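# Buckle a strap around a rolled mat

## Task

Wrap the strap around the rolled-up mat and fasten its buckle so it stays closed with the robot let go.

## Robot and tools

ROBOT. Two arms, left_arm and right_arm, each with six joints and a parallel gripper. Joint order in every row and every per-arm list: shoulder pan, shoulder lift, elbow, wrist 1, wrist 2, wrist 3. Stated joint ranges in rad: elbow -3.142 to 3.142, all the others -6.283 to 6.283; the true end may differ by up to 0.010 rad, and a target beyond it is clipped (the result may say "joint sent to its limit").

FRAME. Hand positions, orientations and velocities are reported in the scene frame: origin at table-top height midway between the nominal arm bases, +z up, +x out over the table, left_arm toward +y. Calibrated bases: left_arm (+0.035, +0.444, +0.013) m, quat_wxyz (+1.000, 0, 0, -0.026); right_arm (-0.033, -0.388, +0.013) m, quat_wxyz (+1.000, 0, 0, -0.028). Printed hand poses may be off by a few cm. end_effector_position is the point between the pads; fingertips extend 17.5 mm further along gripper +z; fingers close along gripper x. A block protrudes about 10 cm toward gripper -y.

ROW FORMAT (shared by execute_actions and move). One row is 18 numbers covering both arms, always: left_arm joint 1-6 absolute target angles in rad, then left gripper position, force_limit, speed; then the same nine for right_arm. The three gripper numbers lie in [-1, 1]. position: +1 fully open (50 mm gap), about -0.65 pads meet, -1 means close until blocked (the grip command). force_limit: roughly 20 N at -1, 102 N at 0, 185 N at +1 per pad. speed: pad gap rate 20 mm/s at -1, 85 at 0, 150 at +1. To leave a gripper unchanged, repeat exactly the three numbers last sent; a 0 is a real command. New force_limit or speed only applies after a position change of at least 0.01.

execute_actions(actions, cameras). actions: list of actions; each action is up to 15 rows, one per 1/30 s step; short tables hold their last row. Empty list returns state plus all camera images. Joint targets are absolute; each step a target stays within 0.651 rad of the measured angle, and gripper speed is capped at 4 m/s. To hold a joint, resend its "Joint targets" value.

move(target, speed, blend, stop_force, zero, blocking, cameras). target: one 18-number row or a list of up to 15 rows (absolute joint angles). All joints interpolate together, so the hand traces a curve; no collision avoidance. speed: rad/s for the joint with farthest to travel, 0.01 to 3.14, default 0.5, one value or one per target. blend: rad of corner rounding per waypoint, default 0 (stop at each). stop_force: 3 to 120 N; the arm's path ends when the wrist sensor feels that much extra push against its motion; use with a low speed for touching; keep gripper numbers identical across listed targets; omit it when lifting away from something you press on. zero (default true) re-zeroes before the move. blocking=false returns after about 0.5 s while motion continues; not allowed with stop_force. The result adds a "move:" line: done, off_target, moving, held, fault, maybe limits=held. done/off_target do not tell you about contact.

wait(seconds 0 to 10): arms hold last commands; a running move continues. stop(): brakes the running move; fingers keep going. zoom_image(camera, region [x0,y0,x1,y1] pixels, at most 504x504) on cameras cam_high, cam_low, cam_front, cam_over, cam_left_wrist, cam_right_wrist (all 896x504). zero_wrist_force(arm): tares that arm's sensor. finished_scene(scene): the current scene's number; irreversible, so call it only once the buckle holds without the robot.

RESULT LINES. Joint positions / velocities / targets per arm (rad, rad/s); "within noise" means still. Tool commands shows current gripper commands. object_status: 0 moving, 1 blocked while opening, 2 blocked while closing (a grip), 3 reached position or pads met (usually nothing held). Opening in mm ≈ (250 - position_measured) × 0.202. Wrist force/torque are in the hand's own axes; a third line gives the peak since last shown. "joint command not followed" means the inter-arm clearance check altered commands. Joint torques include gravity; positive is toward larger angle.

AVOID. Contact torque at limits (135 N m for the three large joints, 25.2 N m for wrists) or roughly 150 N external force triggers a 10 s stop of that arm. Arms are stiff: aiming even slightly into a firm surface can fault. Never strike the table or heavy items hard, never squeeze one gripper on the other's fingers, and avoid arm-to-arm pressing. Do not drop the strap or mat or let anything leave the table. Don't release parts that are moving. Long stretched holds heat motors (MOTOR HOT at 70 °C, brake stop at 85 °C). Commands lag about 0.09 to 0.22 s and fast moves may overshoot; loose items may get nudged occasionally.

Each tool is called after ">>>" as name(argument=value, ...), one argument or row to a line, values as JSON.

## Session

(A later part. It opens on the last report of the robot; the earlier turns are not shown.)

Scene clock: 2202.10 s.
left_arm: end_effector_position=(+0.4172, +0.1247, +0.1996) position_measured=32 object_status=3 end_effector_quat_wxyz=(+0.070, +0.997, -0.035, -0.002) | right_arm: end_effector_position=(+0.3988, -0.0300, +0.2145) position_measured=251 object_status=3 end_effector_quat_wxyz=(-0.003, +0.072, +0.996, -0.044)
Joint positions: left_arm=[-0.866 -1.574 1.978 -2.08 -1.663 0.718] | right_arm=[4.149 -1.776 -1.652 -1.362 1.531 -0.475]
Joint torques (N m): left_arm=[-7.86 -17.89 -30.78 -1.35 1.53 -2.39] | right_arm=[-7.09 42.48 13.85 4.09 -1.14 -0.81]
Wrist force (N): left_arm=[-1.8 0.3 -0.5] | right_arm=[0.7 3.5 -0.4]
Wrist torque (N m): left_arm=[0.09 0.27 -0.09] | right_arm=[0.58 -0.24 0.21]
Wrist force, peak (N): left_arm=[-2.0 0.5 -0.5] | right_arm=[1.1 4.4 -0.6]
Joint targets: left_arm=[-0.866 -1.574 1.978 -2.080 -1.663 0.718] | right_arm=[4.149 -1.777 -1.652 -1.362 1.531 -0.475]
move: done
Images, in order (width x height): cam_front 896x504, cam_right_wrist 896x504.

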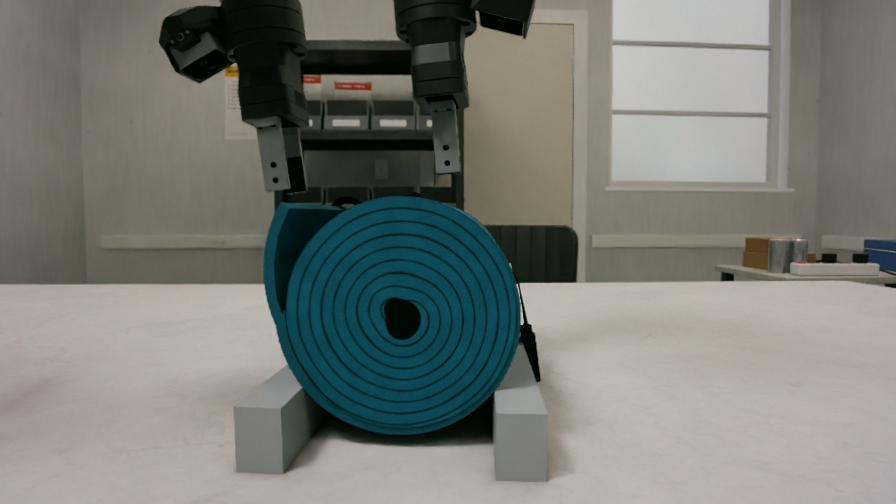

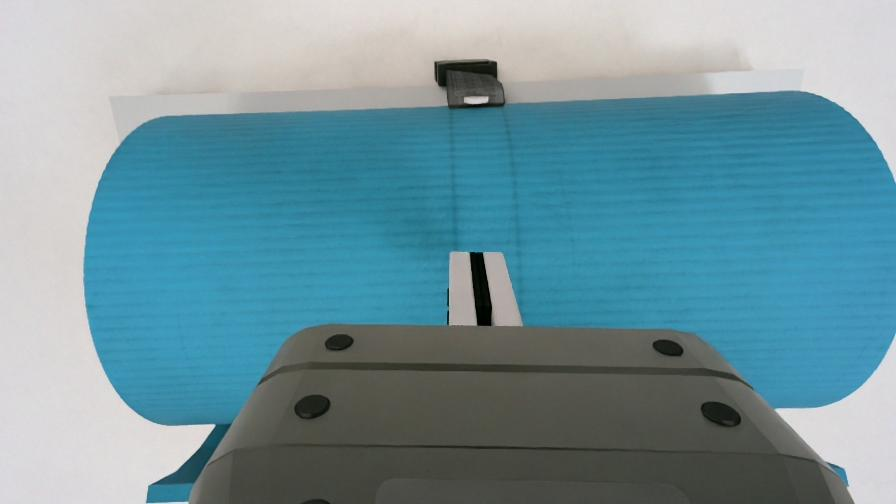

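>>> move(
  target=[
    [-0.5586,-1.6230,2.2850,-2.6403,-2.1545,0.9060,0.8,-0.8,-1,3.9602,-1.5585,-2.0479,-0.8981,1.7311,-0.6478,-1,-0.8,-1],
    [-0.6307,-1.3216,2.2859,-3.3185,-2.3580,0.6184,0.8,-0.8,-1,3.5554,-2.0252,-2.4390,0.3534,2.3727,-0.8084,0.8,0.0,-1],
  ],
  speed=0.4,
  cameras=["cam_left_wrist","cam_right_wrist","cam_front","cam_over"],
)

Scene clock: 2248.03 s.
left_arm: end_effector_position=(+0.4133, +0.0715, +0.2056) position_measured=32 object_status=3 end_effector_quat_wxyz=(+0.500, +0.866, -0.030, -0.017) | right_arm: end_effector_position=(+0.3857, -0.1749, +0.0848) position_measured=32 object_status=0 end_effector_quat_wxyz=(+0.033, +0.064, +0.885, +0.461)
Joint positions: left_arm=[-0.631 -1.322 2.286 -3.318 -2.358 0.618] | right_arm=[3.555 -2.025 -2.439 0.353 2.373 -0.808]
Joint torques (N m): left_arm=[9.26 -38.09 -14.31 -4.91 0.35 2.12] | right_arm=[6.15 37.9 16.07 4.79 3.53 0.99]
Wrist force (N): left_arm=[-1.9 -1.6 0.4] | right_arm=[-0.7 3.4 0.6]
Wrist torque (N m): left_arm=[-0.20 0.45 -0.18] | right_arm=[0.59 0.28 -0.32]
Wrist force, peak (N): left_arm=[-2.5 -2.0 -0.8] | right_arm=[1.2 5.2 -0.8]
Joint targets: left_arm=[-0.631 -1.322 2.286 -3.318 -2.358 0.618] | right_arm=[3.555 -2.025 -2.439 0.353 2.373 -0.808]
move: done
Images, in order (width x height): cam_front 896x504, cam_over 896x504, cam_left_wrist 896x504, cam_right_wrist 896x504.

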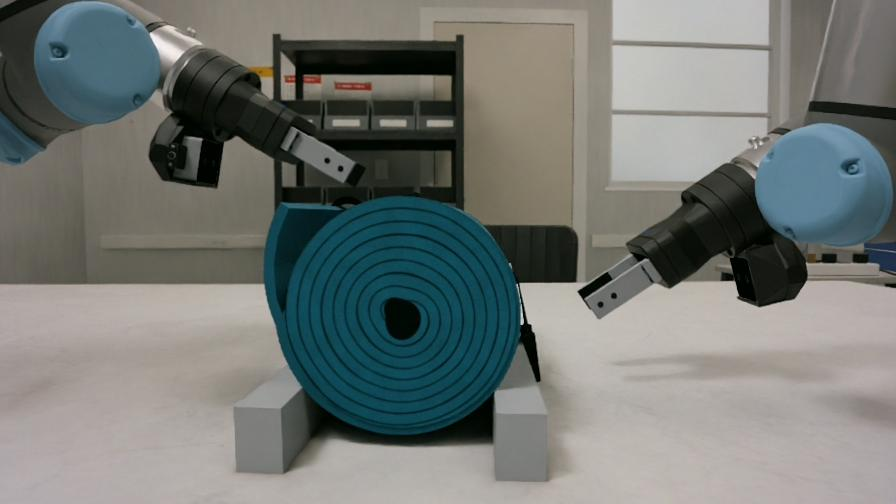

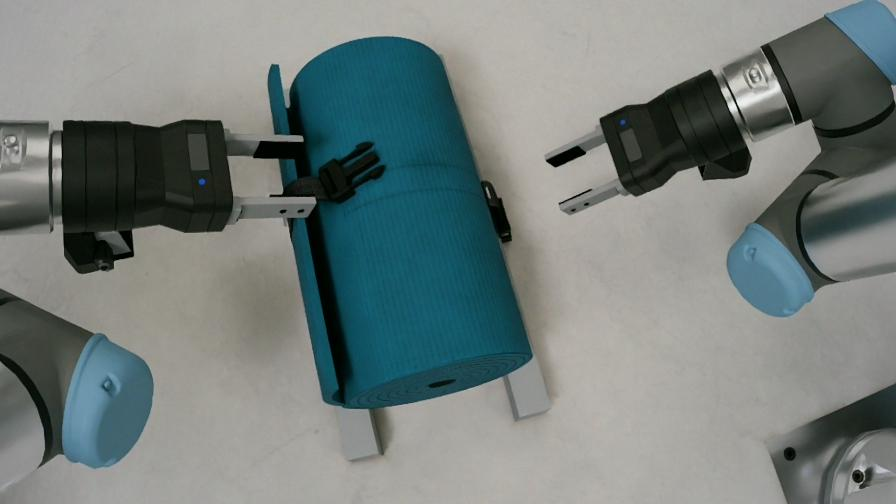

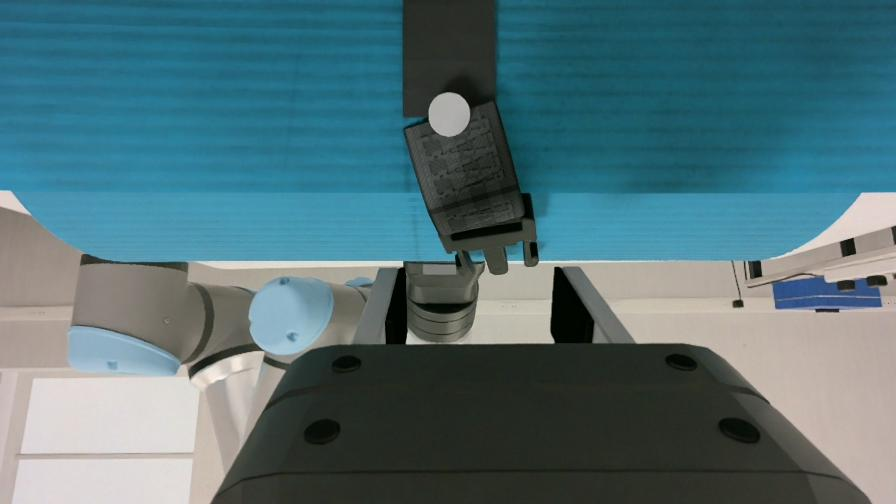

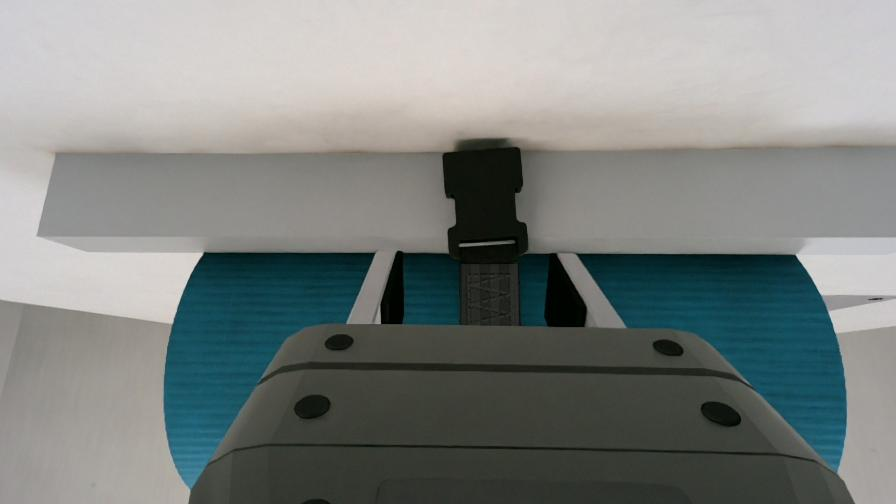

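>>> move(
  target=[
    [-0.6878,-1.2211,2.2611,-3.4324,-2.3171,0.5631,0.8,-0.8,-1,3.5554,-2.0252,-2.4390,0.3534,2.3727,-0.8084,0.8,0.0,-1],
  ],
  speed=0.06,
  stop_force=5,
  cameras=["cam_left_wrist","cam_front","cam_over"],
)

>>> zoom_image(
  camera="cam_left_wrist",
  region=[340, 160, 640, 360],
)

>>> zoom_image(
  camera="cam_over",
  region=[220, 80, 420, 260],
)

Scene clock: 2261.83 s.
left_arm: end_effector_position=(+0.4138, +0.0405, +0.1797) position_measured=32 object_status=3 end_effector_quat_wxyz=(+0.500, +0.866, -0.030, -0.018) | right_arm: end_effector_position=(+0.3857, -0.1749, +0.0848) position_measured=32 object_status=3 end_effector_quat_wxyz=(+0.033, +0.064, +0.885, +0.461)
Joint positions: left_arm=[-0.688 -1.221 2.261 -3.432 -2.317 0.563] | right_arm=[3.555 -2.025 -2.439 0.353 2.373 -0.808]
Joint torques (N m): left_arm=[9.32 -40.93 -7.17 -0.98 -2.82 2.52] | right_arm=[5.68 37.31 15.46 4.33 3.5 0.77]
Wrist force (N): left_arm=[-2.0 -1.6 0.6] | right_arm=[-0.9 3.5 0.5]
Wrist torque (N m): left_arm=[-0.20 0.46 -0.14] | right_arm=[0.61 0.32 -0.32]
Wrist force, peak (N): left_arm=[-2.2 -1.9 0.8] | right_arm=[-0.9 3.6 0.5]
Joint targets: left_arm=[-0.688 -1.221 2.261 -3.432 -2.317 0.563] | right_arm=[3.555 -2.025 -2.439 0.353 2.373 -0.808]
move: done
Images, in order (width x height): cam_front 896x504, cam_over 896x504, cam_left_wrist 896x504.

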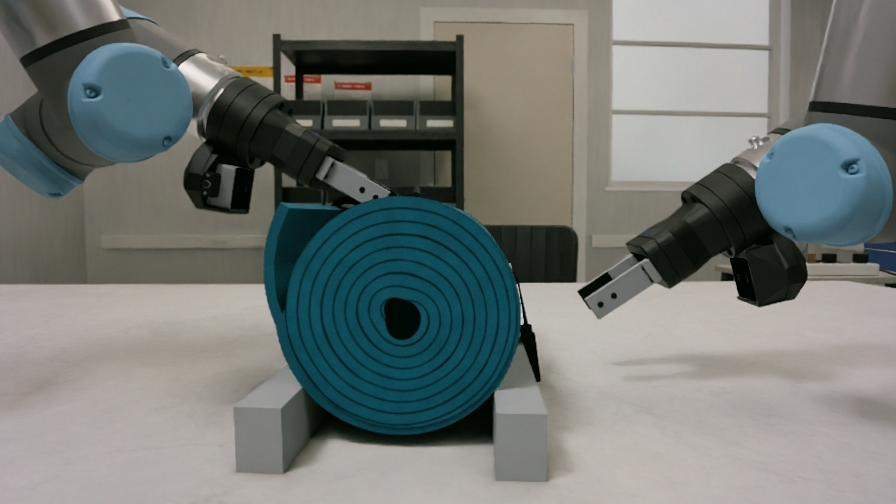

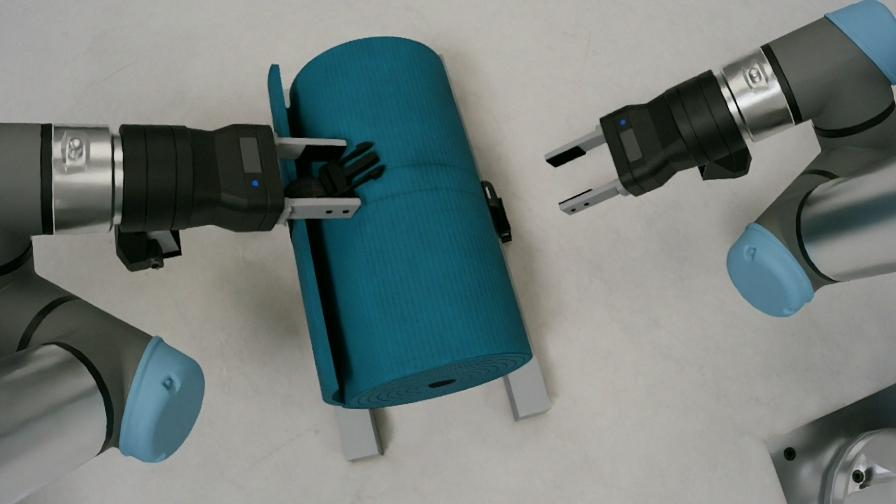

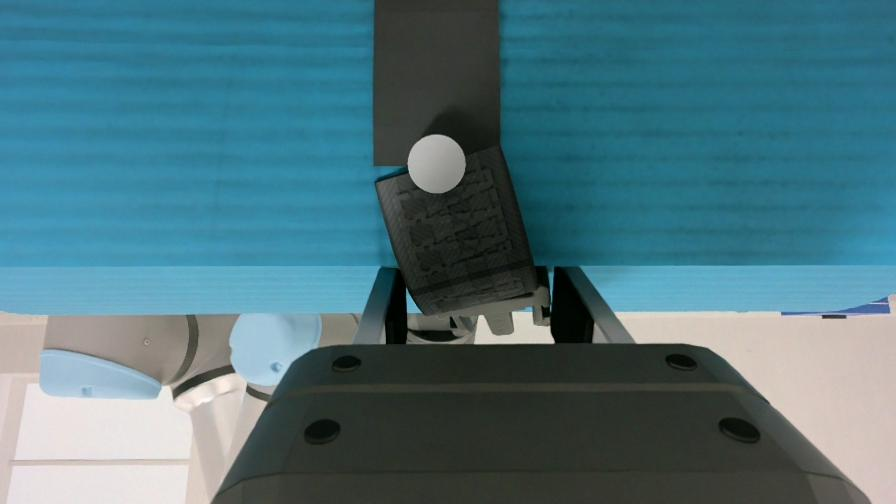

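Scaled by 1.680.

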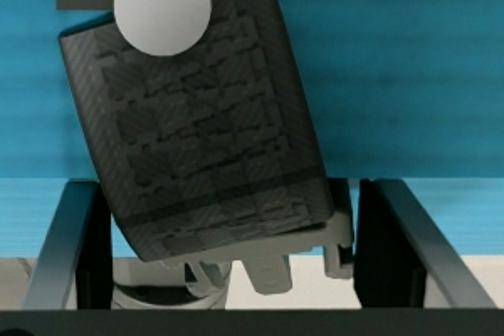

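Scaled by 2.520.

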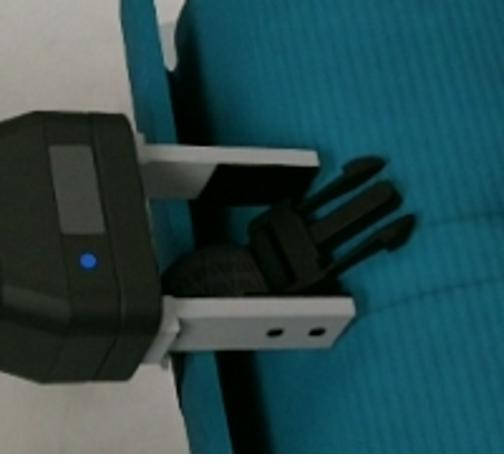

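>>> move(
  target=[
    [-0.6745,-1.2440,2.2670,-3.4080,-2.3270,0.5755,0.8,-0.8,-1,3.5554,-2.0252,-2.4390,0.3534,2.3727,-0.8084,0.8,0.0,-1],
    [-0.6745,-1.2440,2.2670,-3.4080,-2.3270,0.5755,-1,-0.8,-1,3.5554,-2.0252,-2.4390,0.3534,2.3727,-0.8084,0.8,0.0,-1],
  ],
  speed=0.05,
  cameras=["cam_left_wrist","cam_front","cam_over"],
)

>>> zoom_image(
  camera="cam_left_wrist",
  region=[340, 160, 640, 360],
)

>>> zoom_image(
  camera="cam_over",
  region=[220, 80, 420, 260],
)

Scene clock: 2277.90 s.
left_arm: end_effector_position=(+0.4140, +0.0476, +0.1860) position_measured=85 object_status=2 end_effector_quat_wxyz=(+0.500, +0.865, -0.030, -0.017) | right_arm: end_effector_position=(+0.3857, -0.1749, +0.0848) position_measured=32 object_status=3 end_effector_quat_wxyz=(+0.033, +0.064, +0.885, +0.461)
Joint positions: left_arm=[-0.674 -1.244 2.267 -3.408 -2.327 0.576] | right_arm=[3.555 -2.025 -2.439 0.353 2.373 -0.808]
Joint torques (N m): left_arm=[-7.28 -22.85 -22.2 -5.65 0.75 -2.67] | right_arm=[5.3 37.61 15.01 4.03 3.47 0.41]
Wrist force (N): left_arm=[-1.9 -1.6 0.3] | right_arm=[-0.9 3.3 0.5]
Wrist torque (N m): left_arm=[-0.21 0.44 -0.25] | right_arm=[0.58 0.30 -0.33]
Wrist force, peak (N): left_arm=[-2.2 -1.9 0.7] | right_arm=[-0.9 3.6 0.5]
Joint targets: left_arm=[-0.674 -1.244 2.267 -3.408 -2.327 0.576] | right_arm=[3.555 -2.025 -2.439 0.353 2.373 -0.808]
move: done
Images, in order (width x height): cam_front 896x504, cam_over 896x504, cam_left_wrist 896x504.

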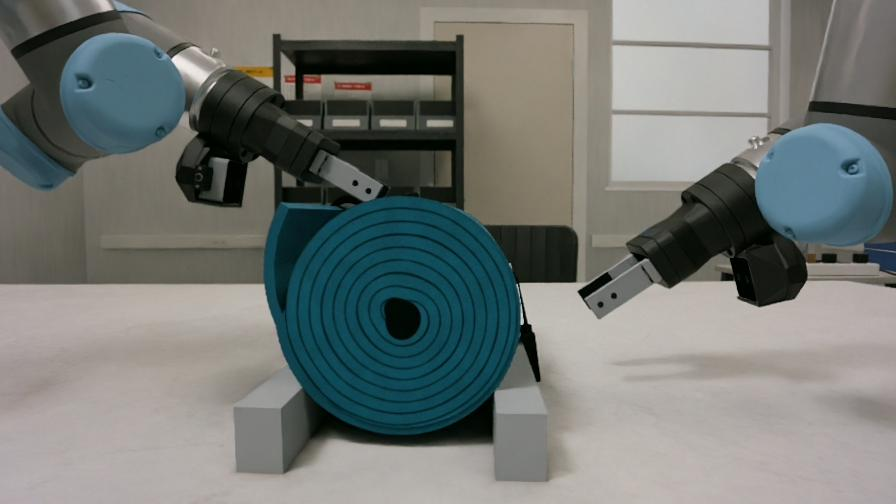

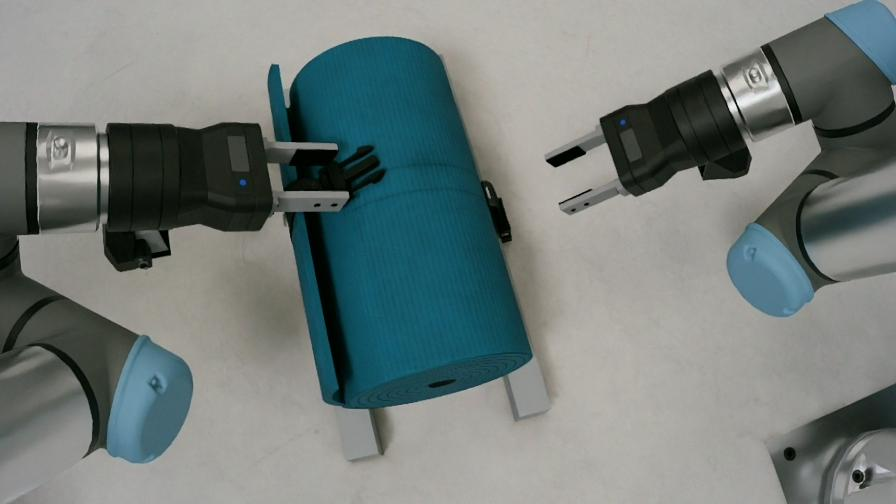

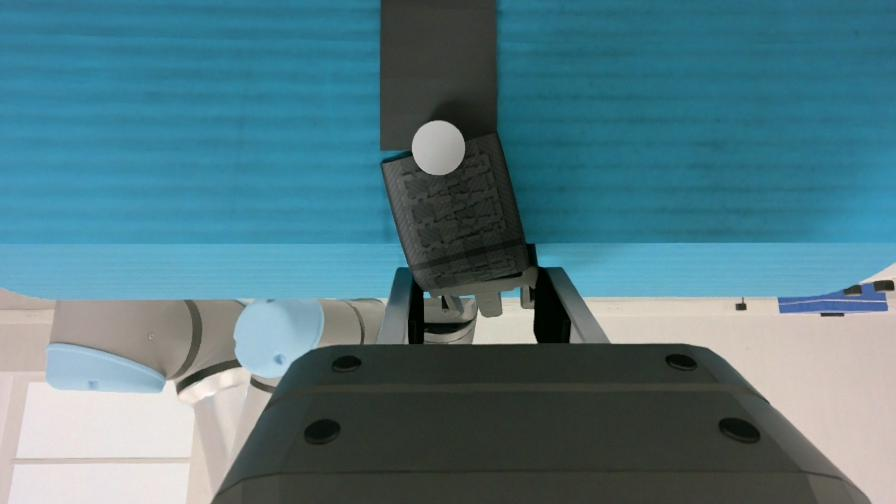

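Scaled by 1.680.

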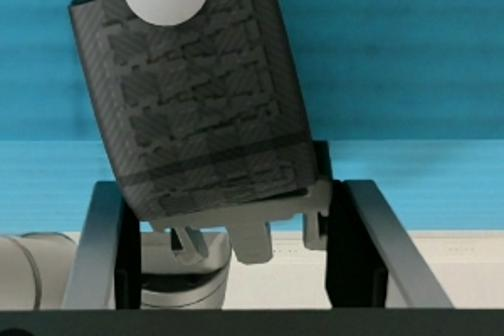

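Scaled by 2.520.

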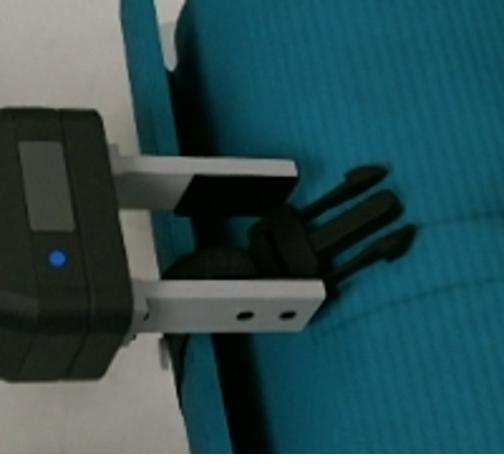

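>>> execute_actions(
  actions=[
    [[-0.6745,-1.2440,2.2670,-3.4080,-2.3270,0.5755,-0.98,0.5,-1,3.5554,-2.0252,-2.4390,0.3534,2.3727,-0.8084,0.8,0.0,-1]],
    [[-0.6745,-1.2440,2.2670,-3.4080,-2.3270,0.5755,-0.98,0.5,-1,3.5554,-2.0252,-2.4390,0.3534,2.3727,-0.8084,0.8,0.0,-1]],
  ],
  cameras=["cam_left_wrist","cam_front","cam_over"],
)

>>> zoom_image(
  camera="cam_front",
  region=[280, 120, 480, 260],
)

>>> zoom_image(
  camera="cam_over",
  region=[220, 80, 420, 260],
)

Scene clock: 2285.27 s.
left_arm: end_effector_position=(+0.4140, +0.0476, +0.1860) position_measured=101 object_status=2 end_effector_quat_wxyz=(+0.500, +0.865, -0.030, -0.017) | right_arm: end_effector_position=(+0.3857, -0.1749, +0.0848) position_measured=32 object_status=3 end_effector_quat_wxyz=(+0.033, +0.064, +0.885, +0.461)
Joint positions: left_arm=[-0.675 -1.244 2.267 -3.408 -2.327 0.575] | right_arm=[3.555 -2.025 -2.439 0.353 2.373 -0.808]
Joint torques (N m): left_arm=[-7.45 -22.65 -15.01 0.29 0.17 -2.59] | right_arm=[4.87 37.46 15.08 3.91 3.47 0.27]
Wrist force (N): left_arm=[-3.5 1.8 -12.9] | right_arm=[-0.8 3.4 0.4]
Wrist torque (N m): left_arm=[-0.09 0.60 -0.23] | right_arm=[0.59 0.29 -0.32]
Wrist force, peak (N): left_arm=[-3.6 1.8 -13.1] | right_arm=[-0.8 3.6 0.5]
Joint targets: left_arm=[-0.674 -1.244 2.267 -3.408 -2.327 0.576] | right_arm=[3.555 -2.025 -2.439 0.353 2.373 -0.808]
Images, in order (width x height): cam_front 896x504, cam_over 896x504, cam_left_wrist 896x504.

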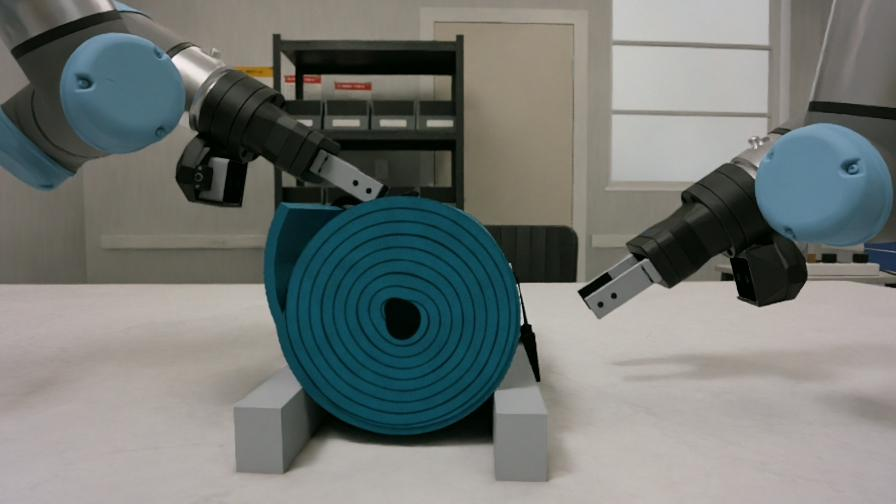

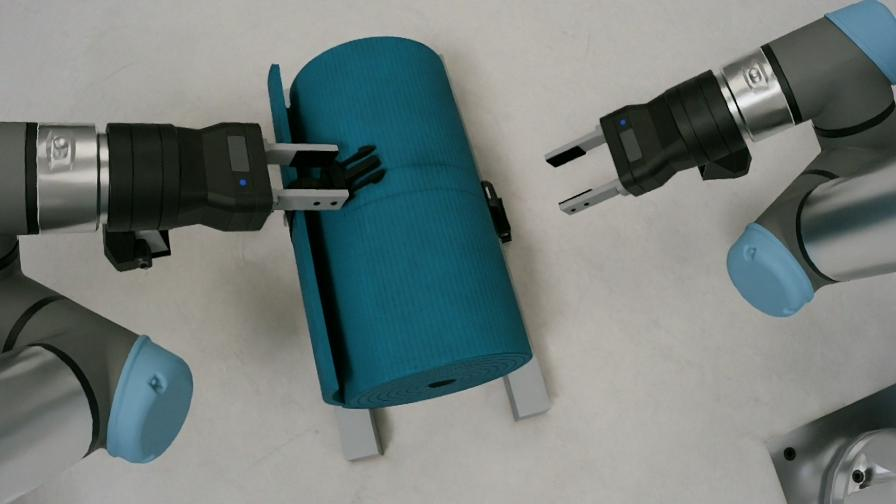

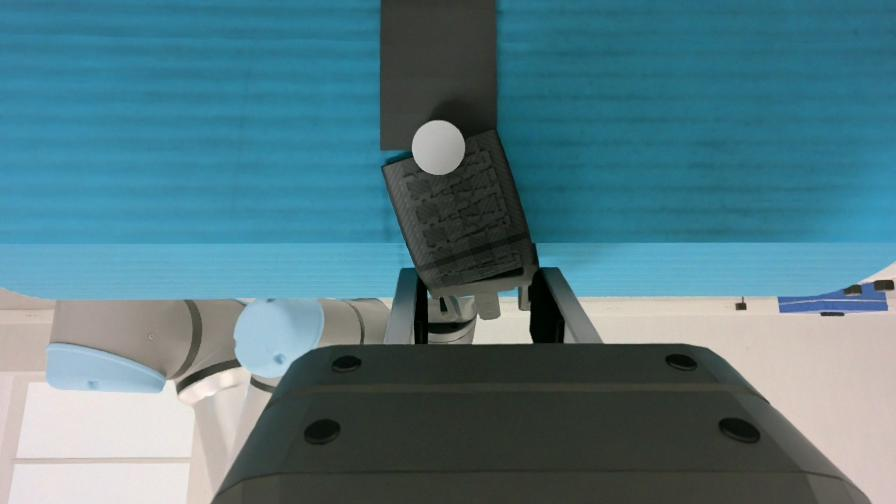

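Scaled by 2.520.

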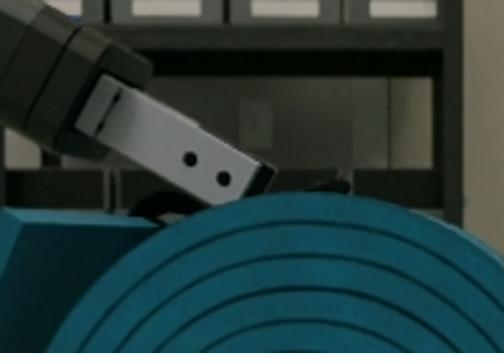

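Scaled by 2.520.

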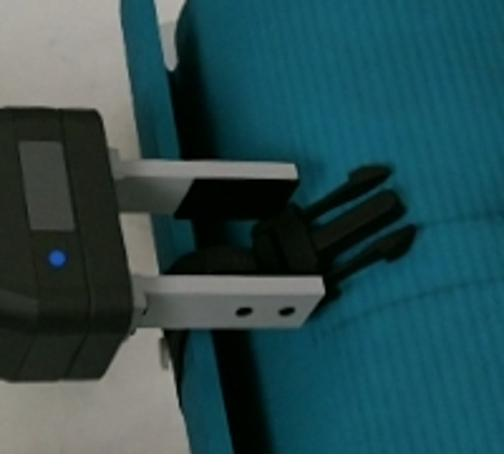

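>>> move(
  target=[
    [-0.6745,-1.2440,2.2670,-3.4080,-2.3270,0.5755,0.8,-0.8,-1,3.5554,-2.0252,-2.4390,0.3534,2.3727,-0.8084,0.8,0.0,-1],
    [-0.8235,-1.2854,2.4017,-3.6871,-1.9596,0.2387,0.8,-0.8,-1,3.5554,-2.0252,-2.4390,0.3534,2.3727,-0.8084,0.8,0.0,-1],
  ],
  speed=0.1,
  cameras=["cam_left_wrist","cam_front","cam_over"],
)

>>> zoom_image(
  camera="cam_over",
  region=[220, 80, 420, 260],
)

Scene clock: 2306.97 s.
left_arm: end_effector_position=(+0.4128, +0.0457, +0.1850) position_measured=32 object_status=3 end_effector_quat_wxyz=(+0.496, +0.860, +0.105, +0.060) end_effector_velocity=(-0.001, +0.000, +0.001) end_effector_angular_velocity=(+0.000, -0.002, -0.006) | right_arm: end_effector_position=(+0.3857, -0.1749, +0.0848) position_measured=32 object_status=3 end_effector_quat_wxyz=(+0.033, +0.064, +0.885, +0.461)
Joint positions: left_arm=[-0.824 -1.286 2.402 -3.687 -1.959 0.238] | right_arm=[3.555 -2.025 -2.439 0.353 2.373 -0.808]
Joint velocities: left_arm=[0.001 -0.003 -0.001 0.005 -0.005 0.006] | right_arm=[within noise]
Joint torques (N m): left_arm=[9.17 -27.64 -20.56 -1.01 -2.27 2.38] | right_arm=[4.61 36.89 13.97 3.25 3.51 -0.21]
Wrist force (N): left_arm=[-2.1 -1.7 0.4] | right_arm=[-0.9 3.3 0.4]
Wrist torque (N m): left_arm=[-0.22 0.48 -0.17] | right_arm=[0.59 0.30 -0.33]
Wrist force, peak (N): left_arm=[-3.6 1.8 -13.0] | right_arm=[-0.8 3.6 0.5]
Joint targets: left_arm=[-0.823 -1.285 2.402 -3.687 -1.960 0.239] | right_arm=[3.555 -2.025 -2.439 0.353 2.373 -0.808]
move: done
Images, in order (width x height): cam_front 896x504, cam_over 896x504, cam_left_wrist 896x504.

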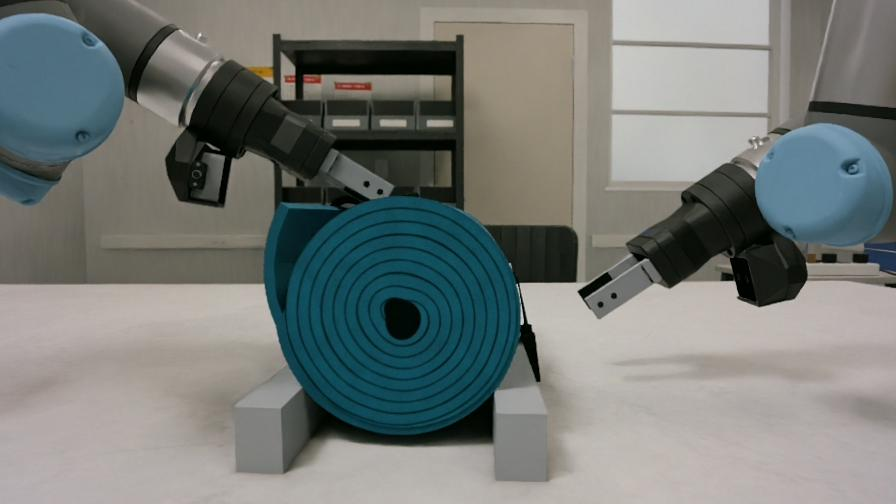

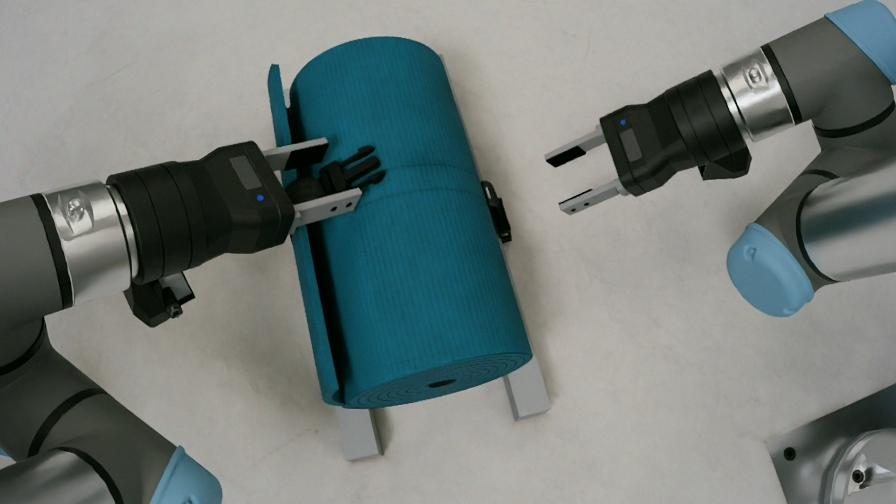

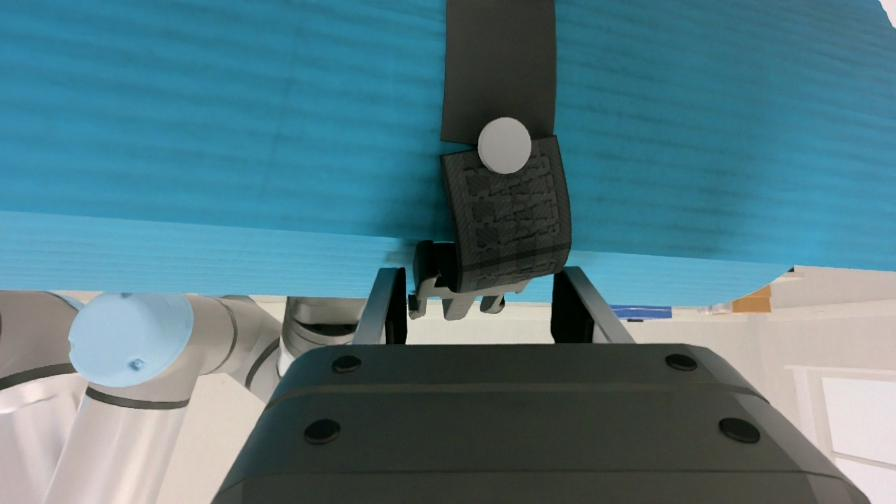

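Scaled by 2.520.

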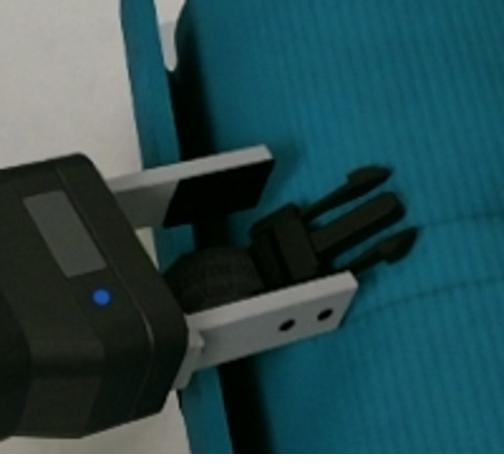

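>>> move(
  target=[
    [-0.8235,-1.2854,2.4017,-3.6871,-1.9596,0.2387,-1,-0.8,-1,3.5554,-2.0252,-2.4390,0.3534,2.3727,-0.8084,0.8,0.0,-1],
    [-0.8235,-1.2854,2.4017,-3.6871,-1.9596,0.2387,-0.98,0.5,-1,3.5554,-2.0252,-2.4390,0.3534,2.3727,-0.8084,0.8,0.0,-1],
  ],
  speed=0.1,
  cameras=["cam_left_wrist","cam_over"],
)

>>> zoom_image(
  camera="cam_over",
  region=[220, 80, 420, 260],
)

>>> zoom_image(
  camera="cam_left_wrist",
  region=[340, 160, 640, 360],
)

Scene clock: 2313.87 s.
left_arm: end_effector_position=(+0.4130, +0.0457, +0.1850) position_measured=104 object_status=2 end_effector_quat_wxyz=(+0.496, +0.860, +0.105, +0.060) | right_arm: end_effector_position=(+0.3857, -0.1749, +0.0848) position_measured=32 object_status=3 end_effector_quat_wxyz=(+0.033, +0.064, +0.885, +0.461)
Joint positions: left_arm=[-0.823 -1.285 2.402 -3.687 -1.96 0.239] | right_arm=[3.555 -2.025 -2.439 0.353 2.373 -0.808]
Joint torques (N m): left_arm=[7.27 -21.95 -14.51 -1.22 0.96 2.09] | right_arm=[4.29 36.64 13.28 2.92 3.46 -0.48]
Wrist force (N): left_arm=[-0.9 3.4 -3.9] | right_arm=[-0.7 3.3 0.3]
Wrist torque (N m): left_arm=[-0.21 0.57 -0.13] | right_arm=[0.58 0.28 -0.33]
Wrist force, peak (N): left_arm=[-1.1 3.5 -3.8] | right_arm=[-1.0 3.5 0.4]
Joint targets: left_arm=[-0.823 -1.285 2.402 -3.687 -1.960 0.239] | right_arm=[3.555 -2.025 -2.439 0.353 2.373 -0.808]
move: done
Images, in order (width x height): cam_over 896x504, cam_left_wrist 896x504.

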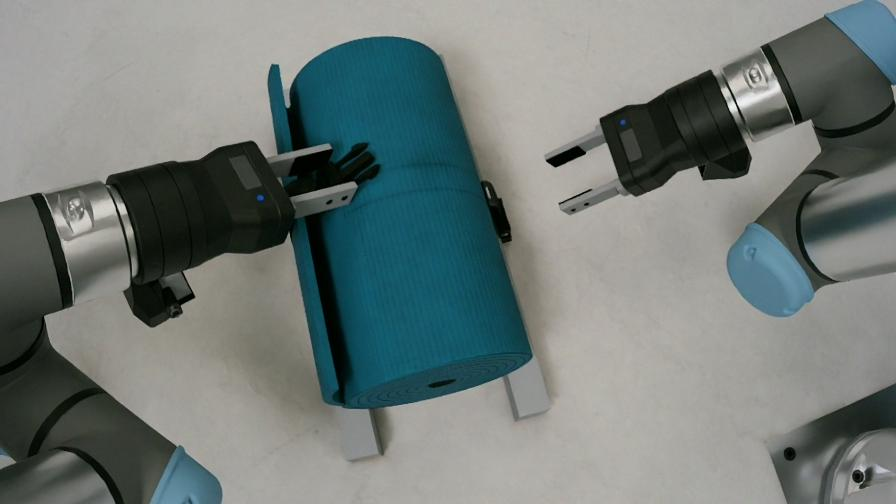

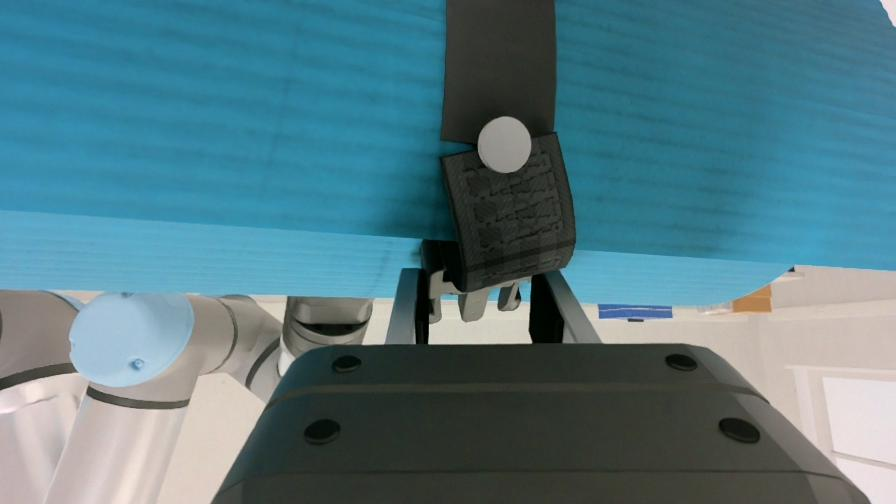

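Scaled by 2.520.

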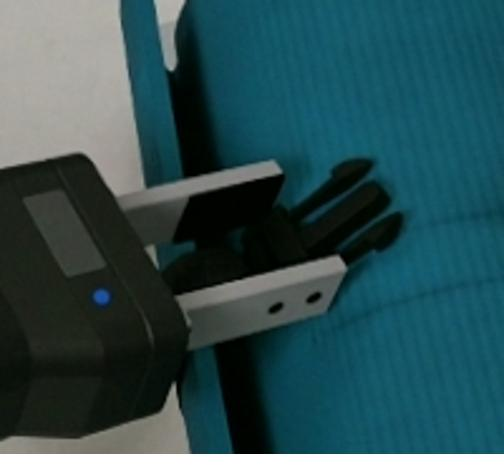

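Scaled by 1.680.

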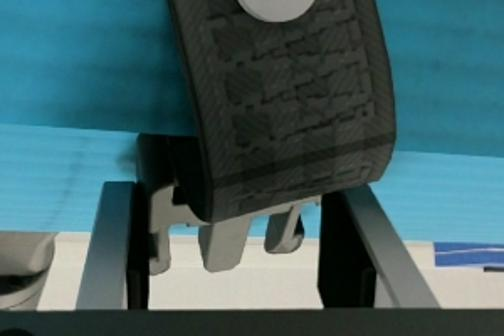

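>>> move(
  target=[
    [-0.8235,-1.2854,2.4017,-3.6871,-1.9596,0.2387,0.8,-0.8,-1,3.5554,-2.0252,-2.4390,0.3534,2.3727,-0.8084,0.8,0.0,-1],
    [-0.8197,-1.2723,2.4101,-3.7078,-1.9629,0.2410,0.8,-0.8,-1,3.5554,-2.0252,-2.4390,0.3534,2.3727,-0.8084,0.8,0.0,-1],
  ],
  speed=0.05,
  cameras=["cam_front"],
)

>>> move(
  target=[
    [-0.8197,-1.2723,2.4101,-3.7078,-1.9629,0.2410,-1,-0.8,-1,3.5554,-2.0252,-2.4390,0.3534,2.3727,-0.8084,0.8,0.0,-1],
    [-0.8197,-1.2723,2.4101,-3.7078,-1.9629,0.2410,-0.98,0.5,-1,3.5554,-2.0252,-2.4390,0.3534,2.3727,-0.8084,0.8,0.0,-1],
  ],
  speed=0.1,
  cameras=["cam_left_wrist","cam_over","cam_front"],
)

>>> zoom_image(
  camera="cam_over",
  region=[220, 80, 420, 260],
)

>>> zoom_image(
  camera="cam_left_wrist",
  region=[340, 160, 640, 360],
)

Scene clock: 2333.97 s.
left_arm: end_effector_position=(+0.4122, +0.0487, +0.1797) position_measured=32 object_status=3 end_effector_quat_wxyz=(+0.496, +0.860, +0.105, +0.060) | right_arm: end_effector_position=(+0.3857, -0.1749, +0.0848) position_measured=32 object_status=3 end_effector_quat_wxyz=(+0.033, +0.064, +0.885, +0.461)
Joint positions: left_arm=[-0.82 -1.272 2.41 -3.708 -1.963 0.241] | right_arm=[3.555 -2.025 -2.439 0.353 2.373 -0.808]
Joint torques (N m): left_arm=[4.01 -33.48 -15.76 -1.63 -1.27 1.93] | right_arm=[4.28 37.1 13.09 2.7 3.42 -0.61]
Wrist force (N): left_arm=[-2.2 -1.2 0.3] | right_arm=[-0.8 3.4 0.6]
Wrist torque (N m): left_arm=[-0.21 0.51 -0.27] | right_arm=[0.60 0.29 -0.32]
Wrist force, peak (N): left_arm=[-0.8 3.5 -4.1] | right_arm=[-0.8 3.6 0.6]
Joint targets: left_arm=[-0.820 -1.272 2.410 -3.708 -1.963 0.241] | right_arm=[3.555 -2.025 -2.439 0.353 2.373 -0.808]
move: done
Images, in order (width x height): cam_front 896x504.

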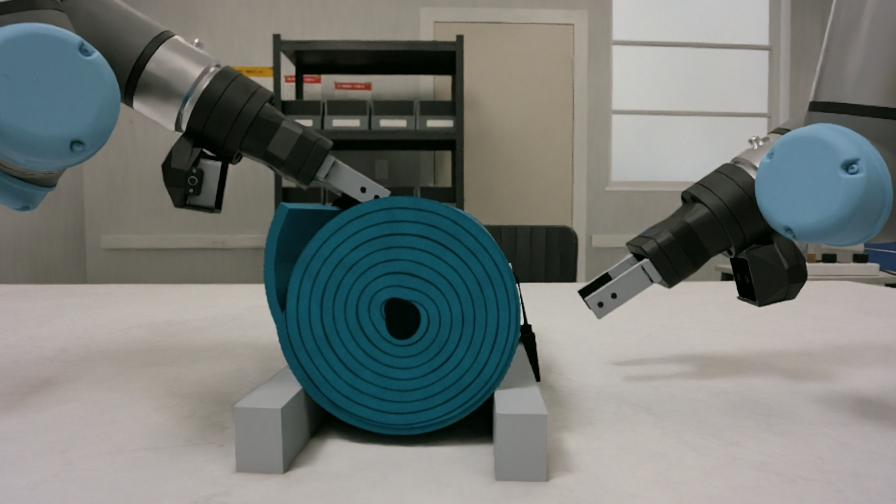

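Scene clock: 2336.13 s.
left_arm: end_effector_position=(+0.4122, +0.0487, +0.1797) position_measured=191 object_status=2 end_effector_quat_wxyz=(+0.496, +0.860, +0.105, +0.060) | right_arm: end_effector_position=(+0.3857, -0.1749, +0.0848) position_measured=32 object_status=3 end_effector_quat_wxyz=(+0.033, +0.064, +0.885, +0.461)
Joint positions: left_arm=[-0.82 -1.272 2.41 -3.708 -1.963 0.241] | right_arm=[3.555 -2.025 -2.439 0.353 2.373 -0.808]
Joint torques (N m): left_arm=[-6.43 -35.87 -18.51 -1.16 0.84 -2.23] | right_arm=[3.96 36.97 12.68 2.59 3.51 -0.77]
Wrist force (N): left_arm=[-1.7 -0.3 -1.1] | right_arm=[-0.6 3.2 0.5]
Wrist torque (N m): left_arm=[-0.16 0.52 -0.25] | right_arm=[0.57 0.26 -0.33]
Wrist force, peak (N): left_arm=[-2.5 -1.4 0.5] | right_arm=[-1.0 3.5 0.5]
Joint targets: left_arm=[-0.820 -1.272 2.410 -3.708 -1.963 0.241] | right_arm=[3.555 -2.025 -2.439 0.353 2.373 -0.808]
move: done
Images, in order (width x height): cam_front 896x504, cam_over 896x504, cam_left_wrist 896x504.

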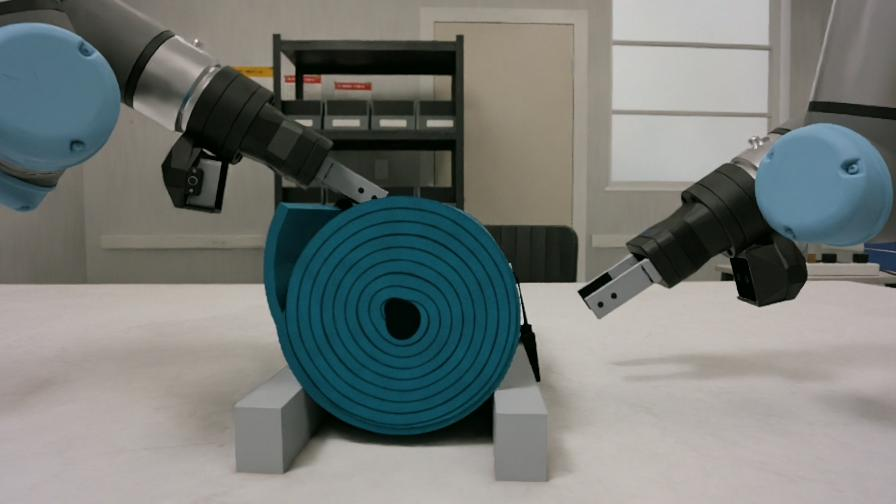

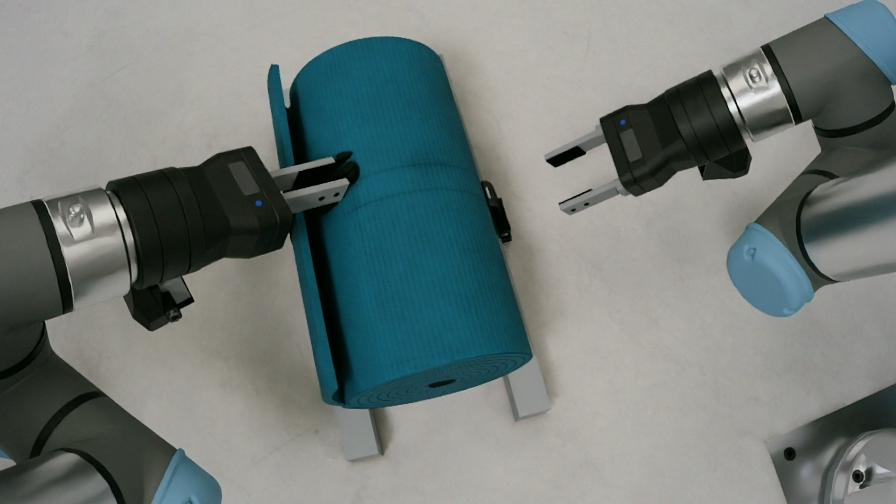

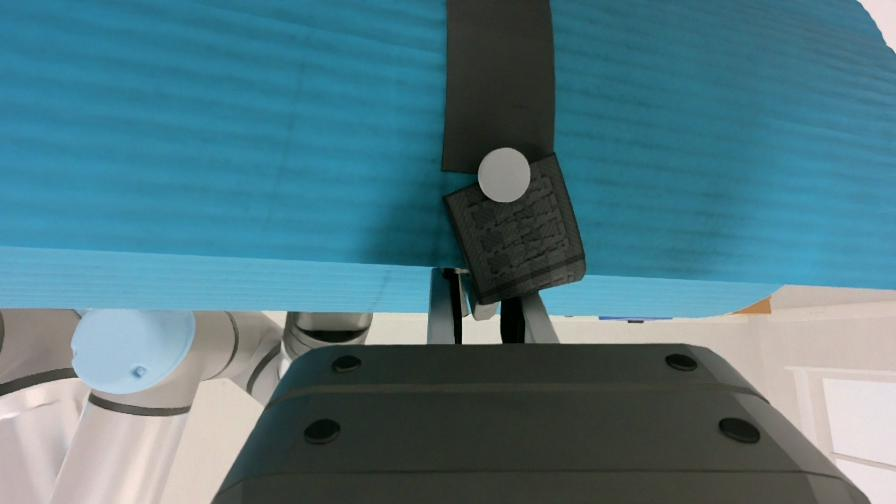

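Scaled by 2.520.

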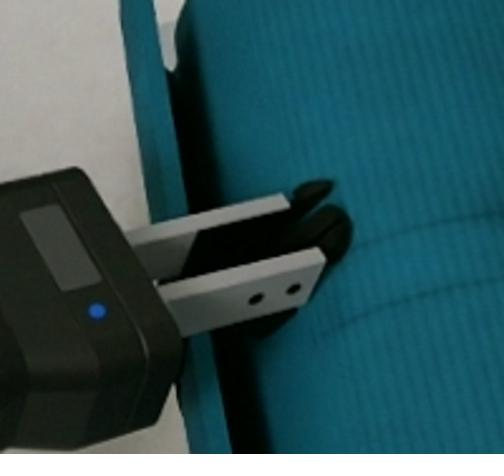

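Scaled by 1.680.

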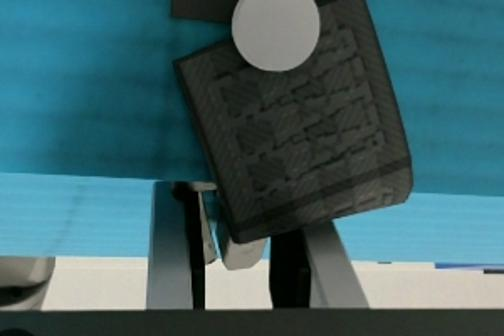

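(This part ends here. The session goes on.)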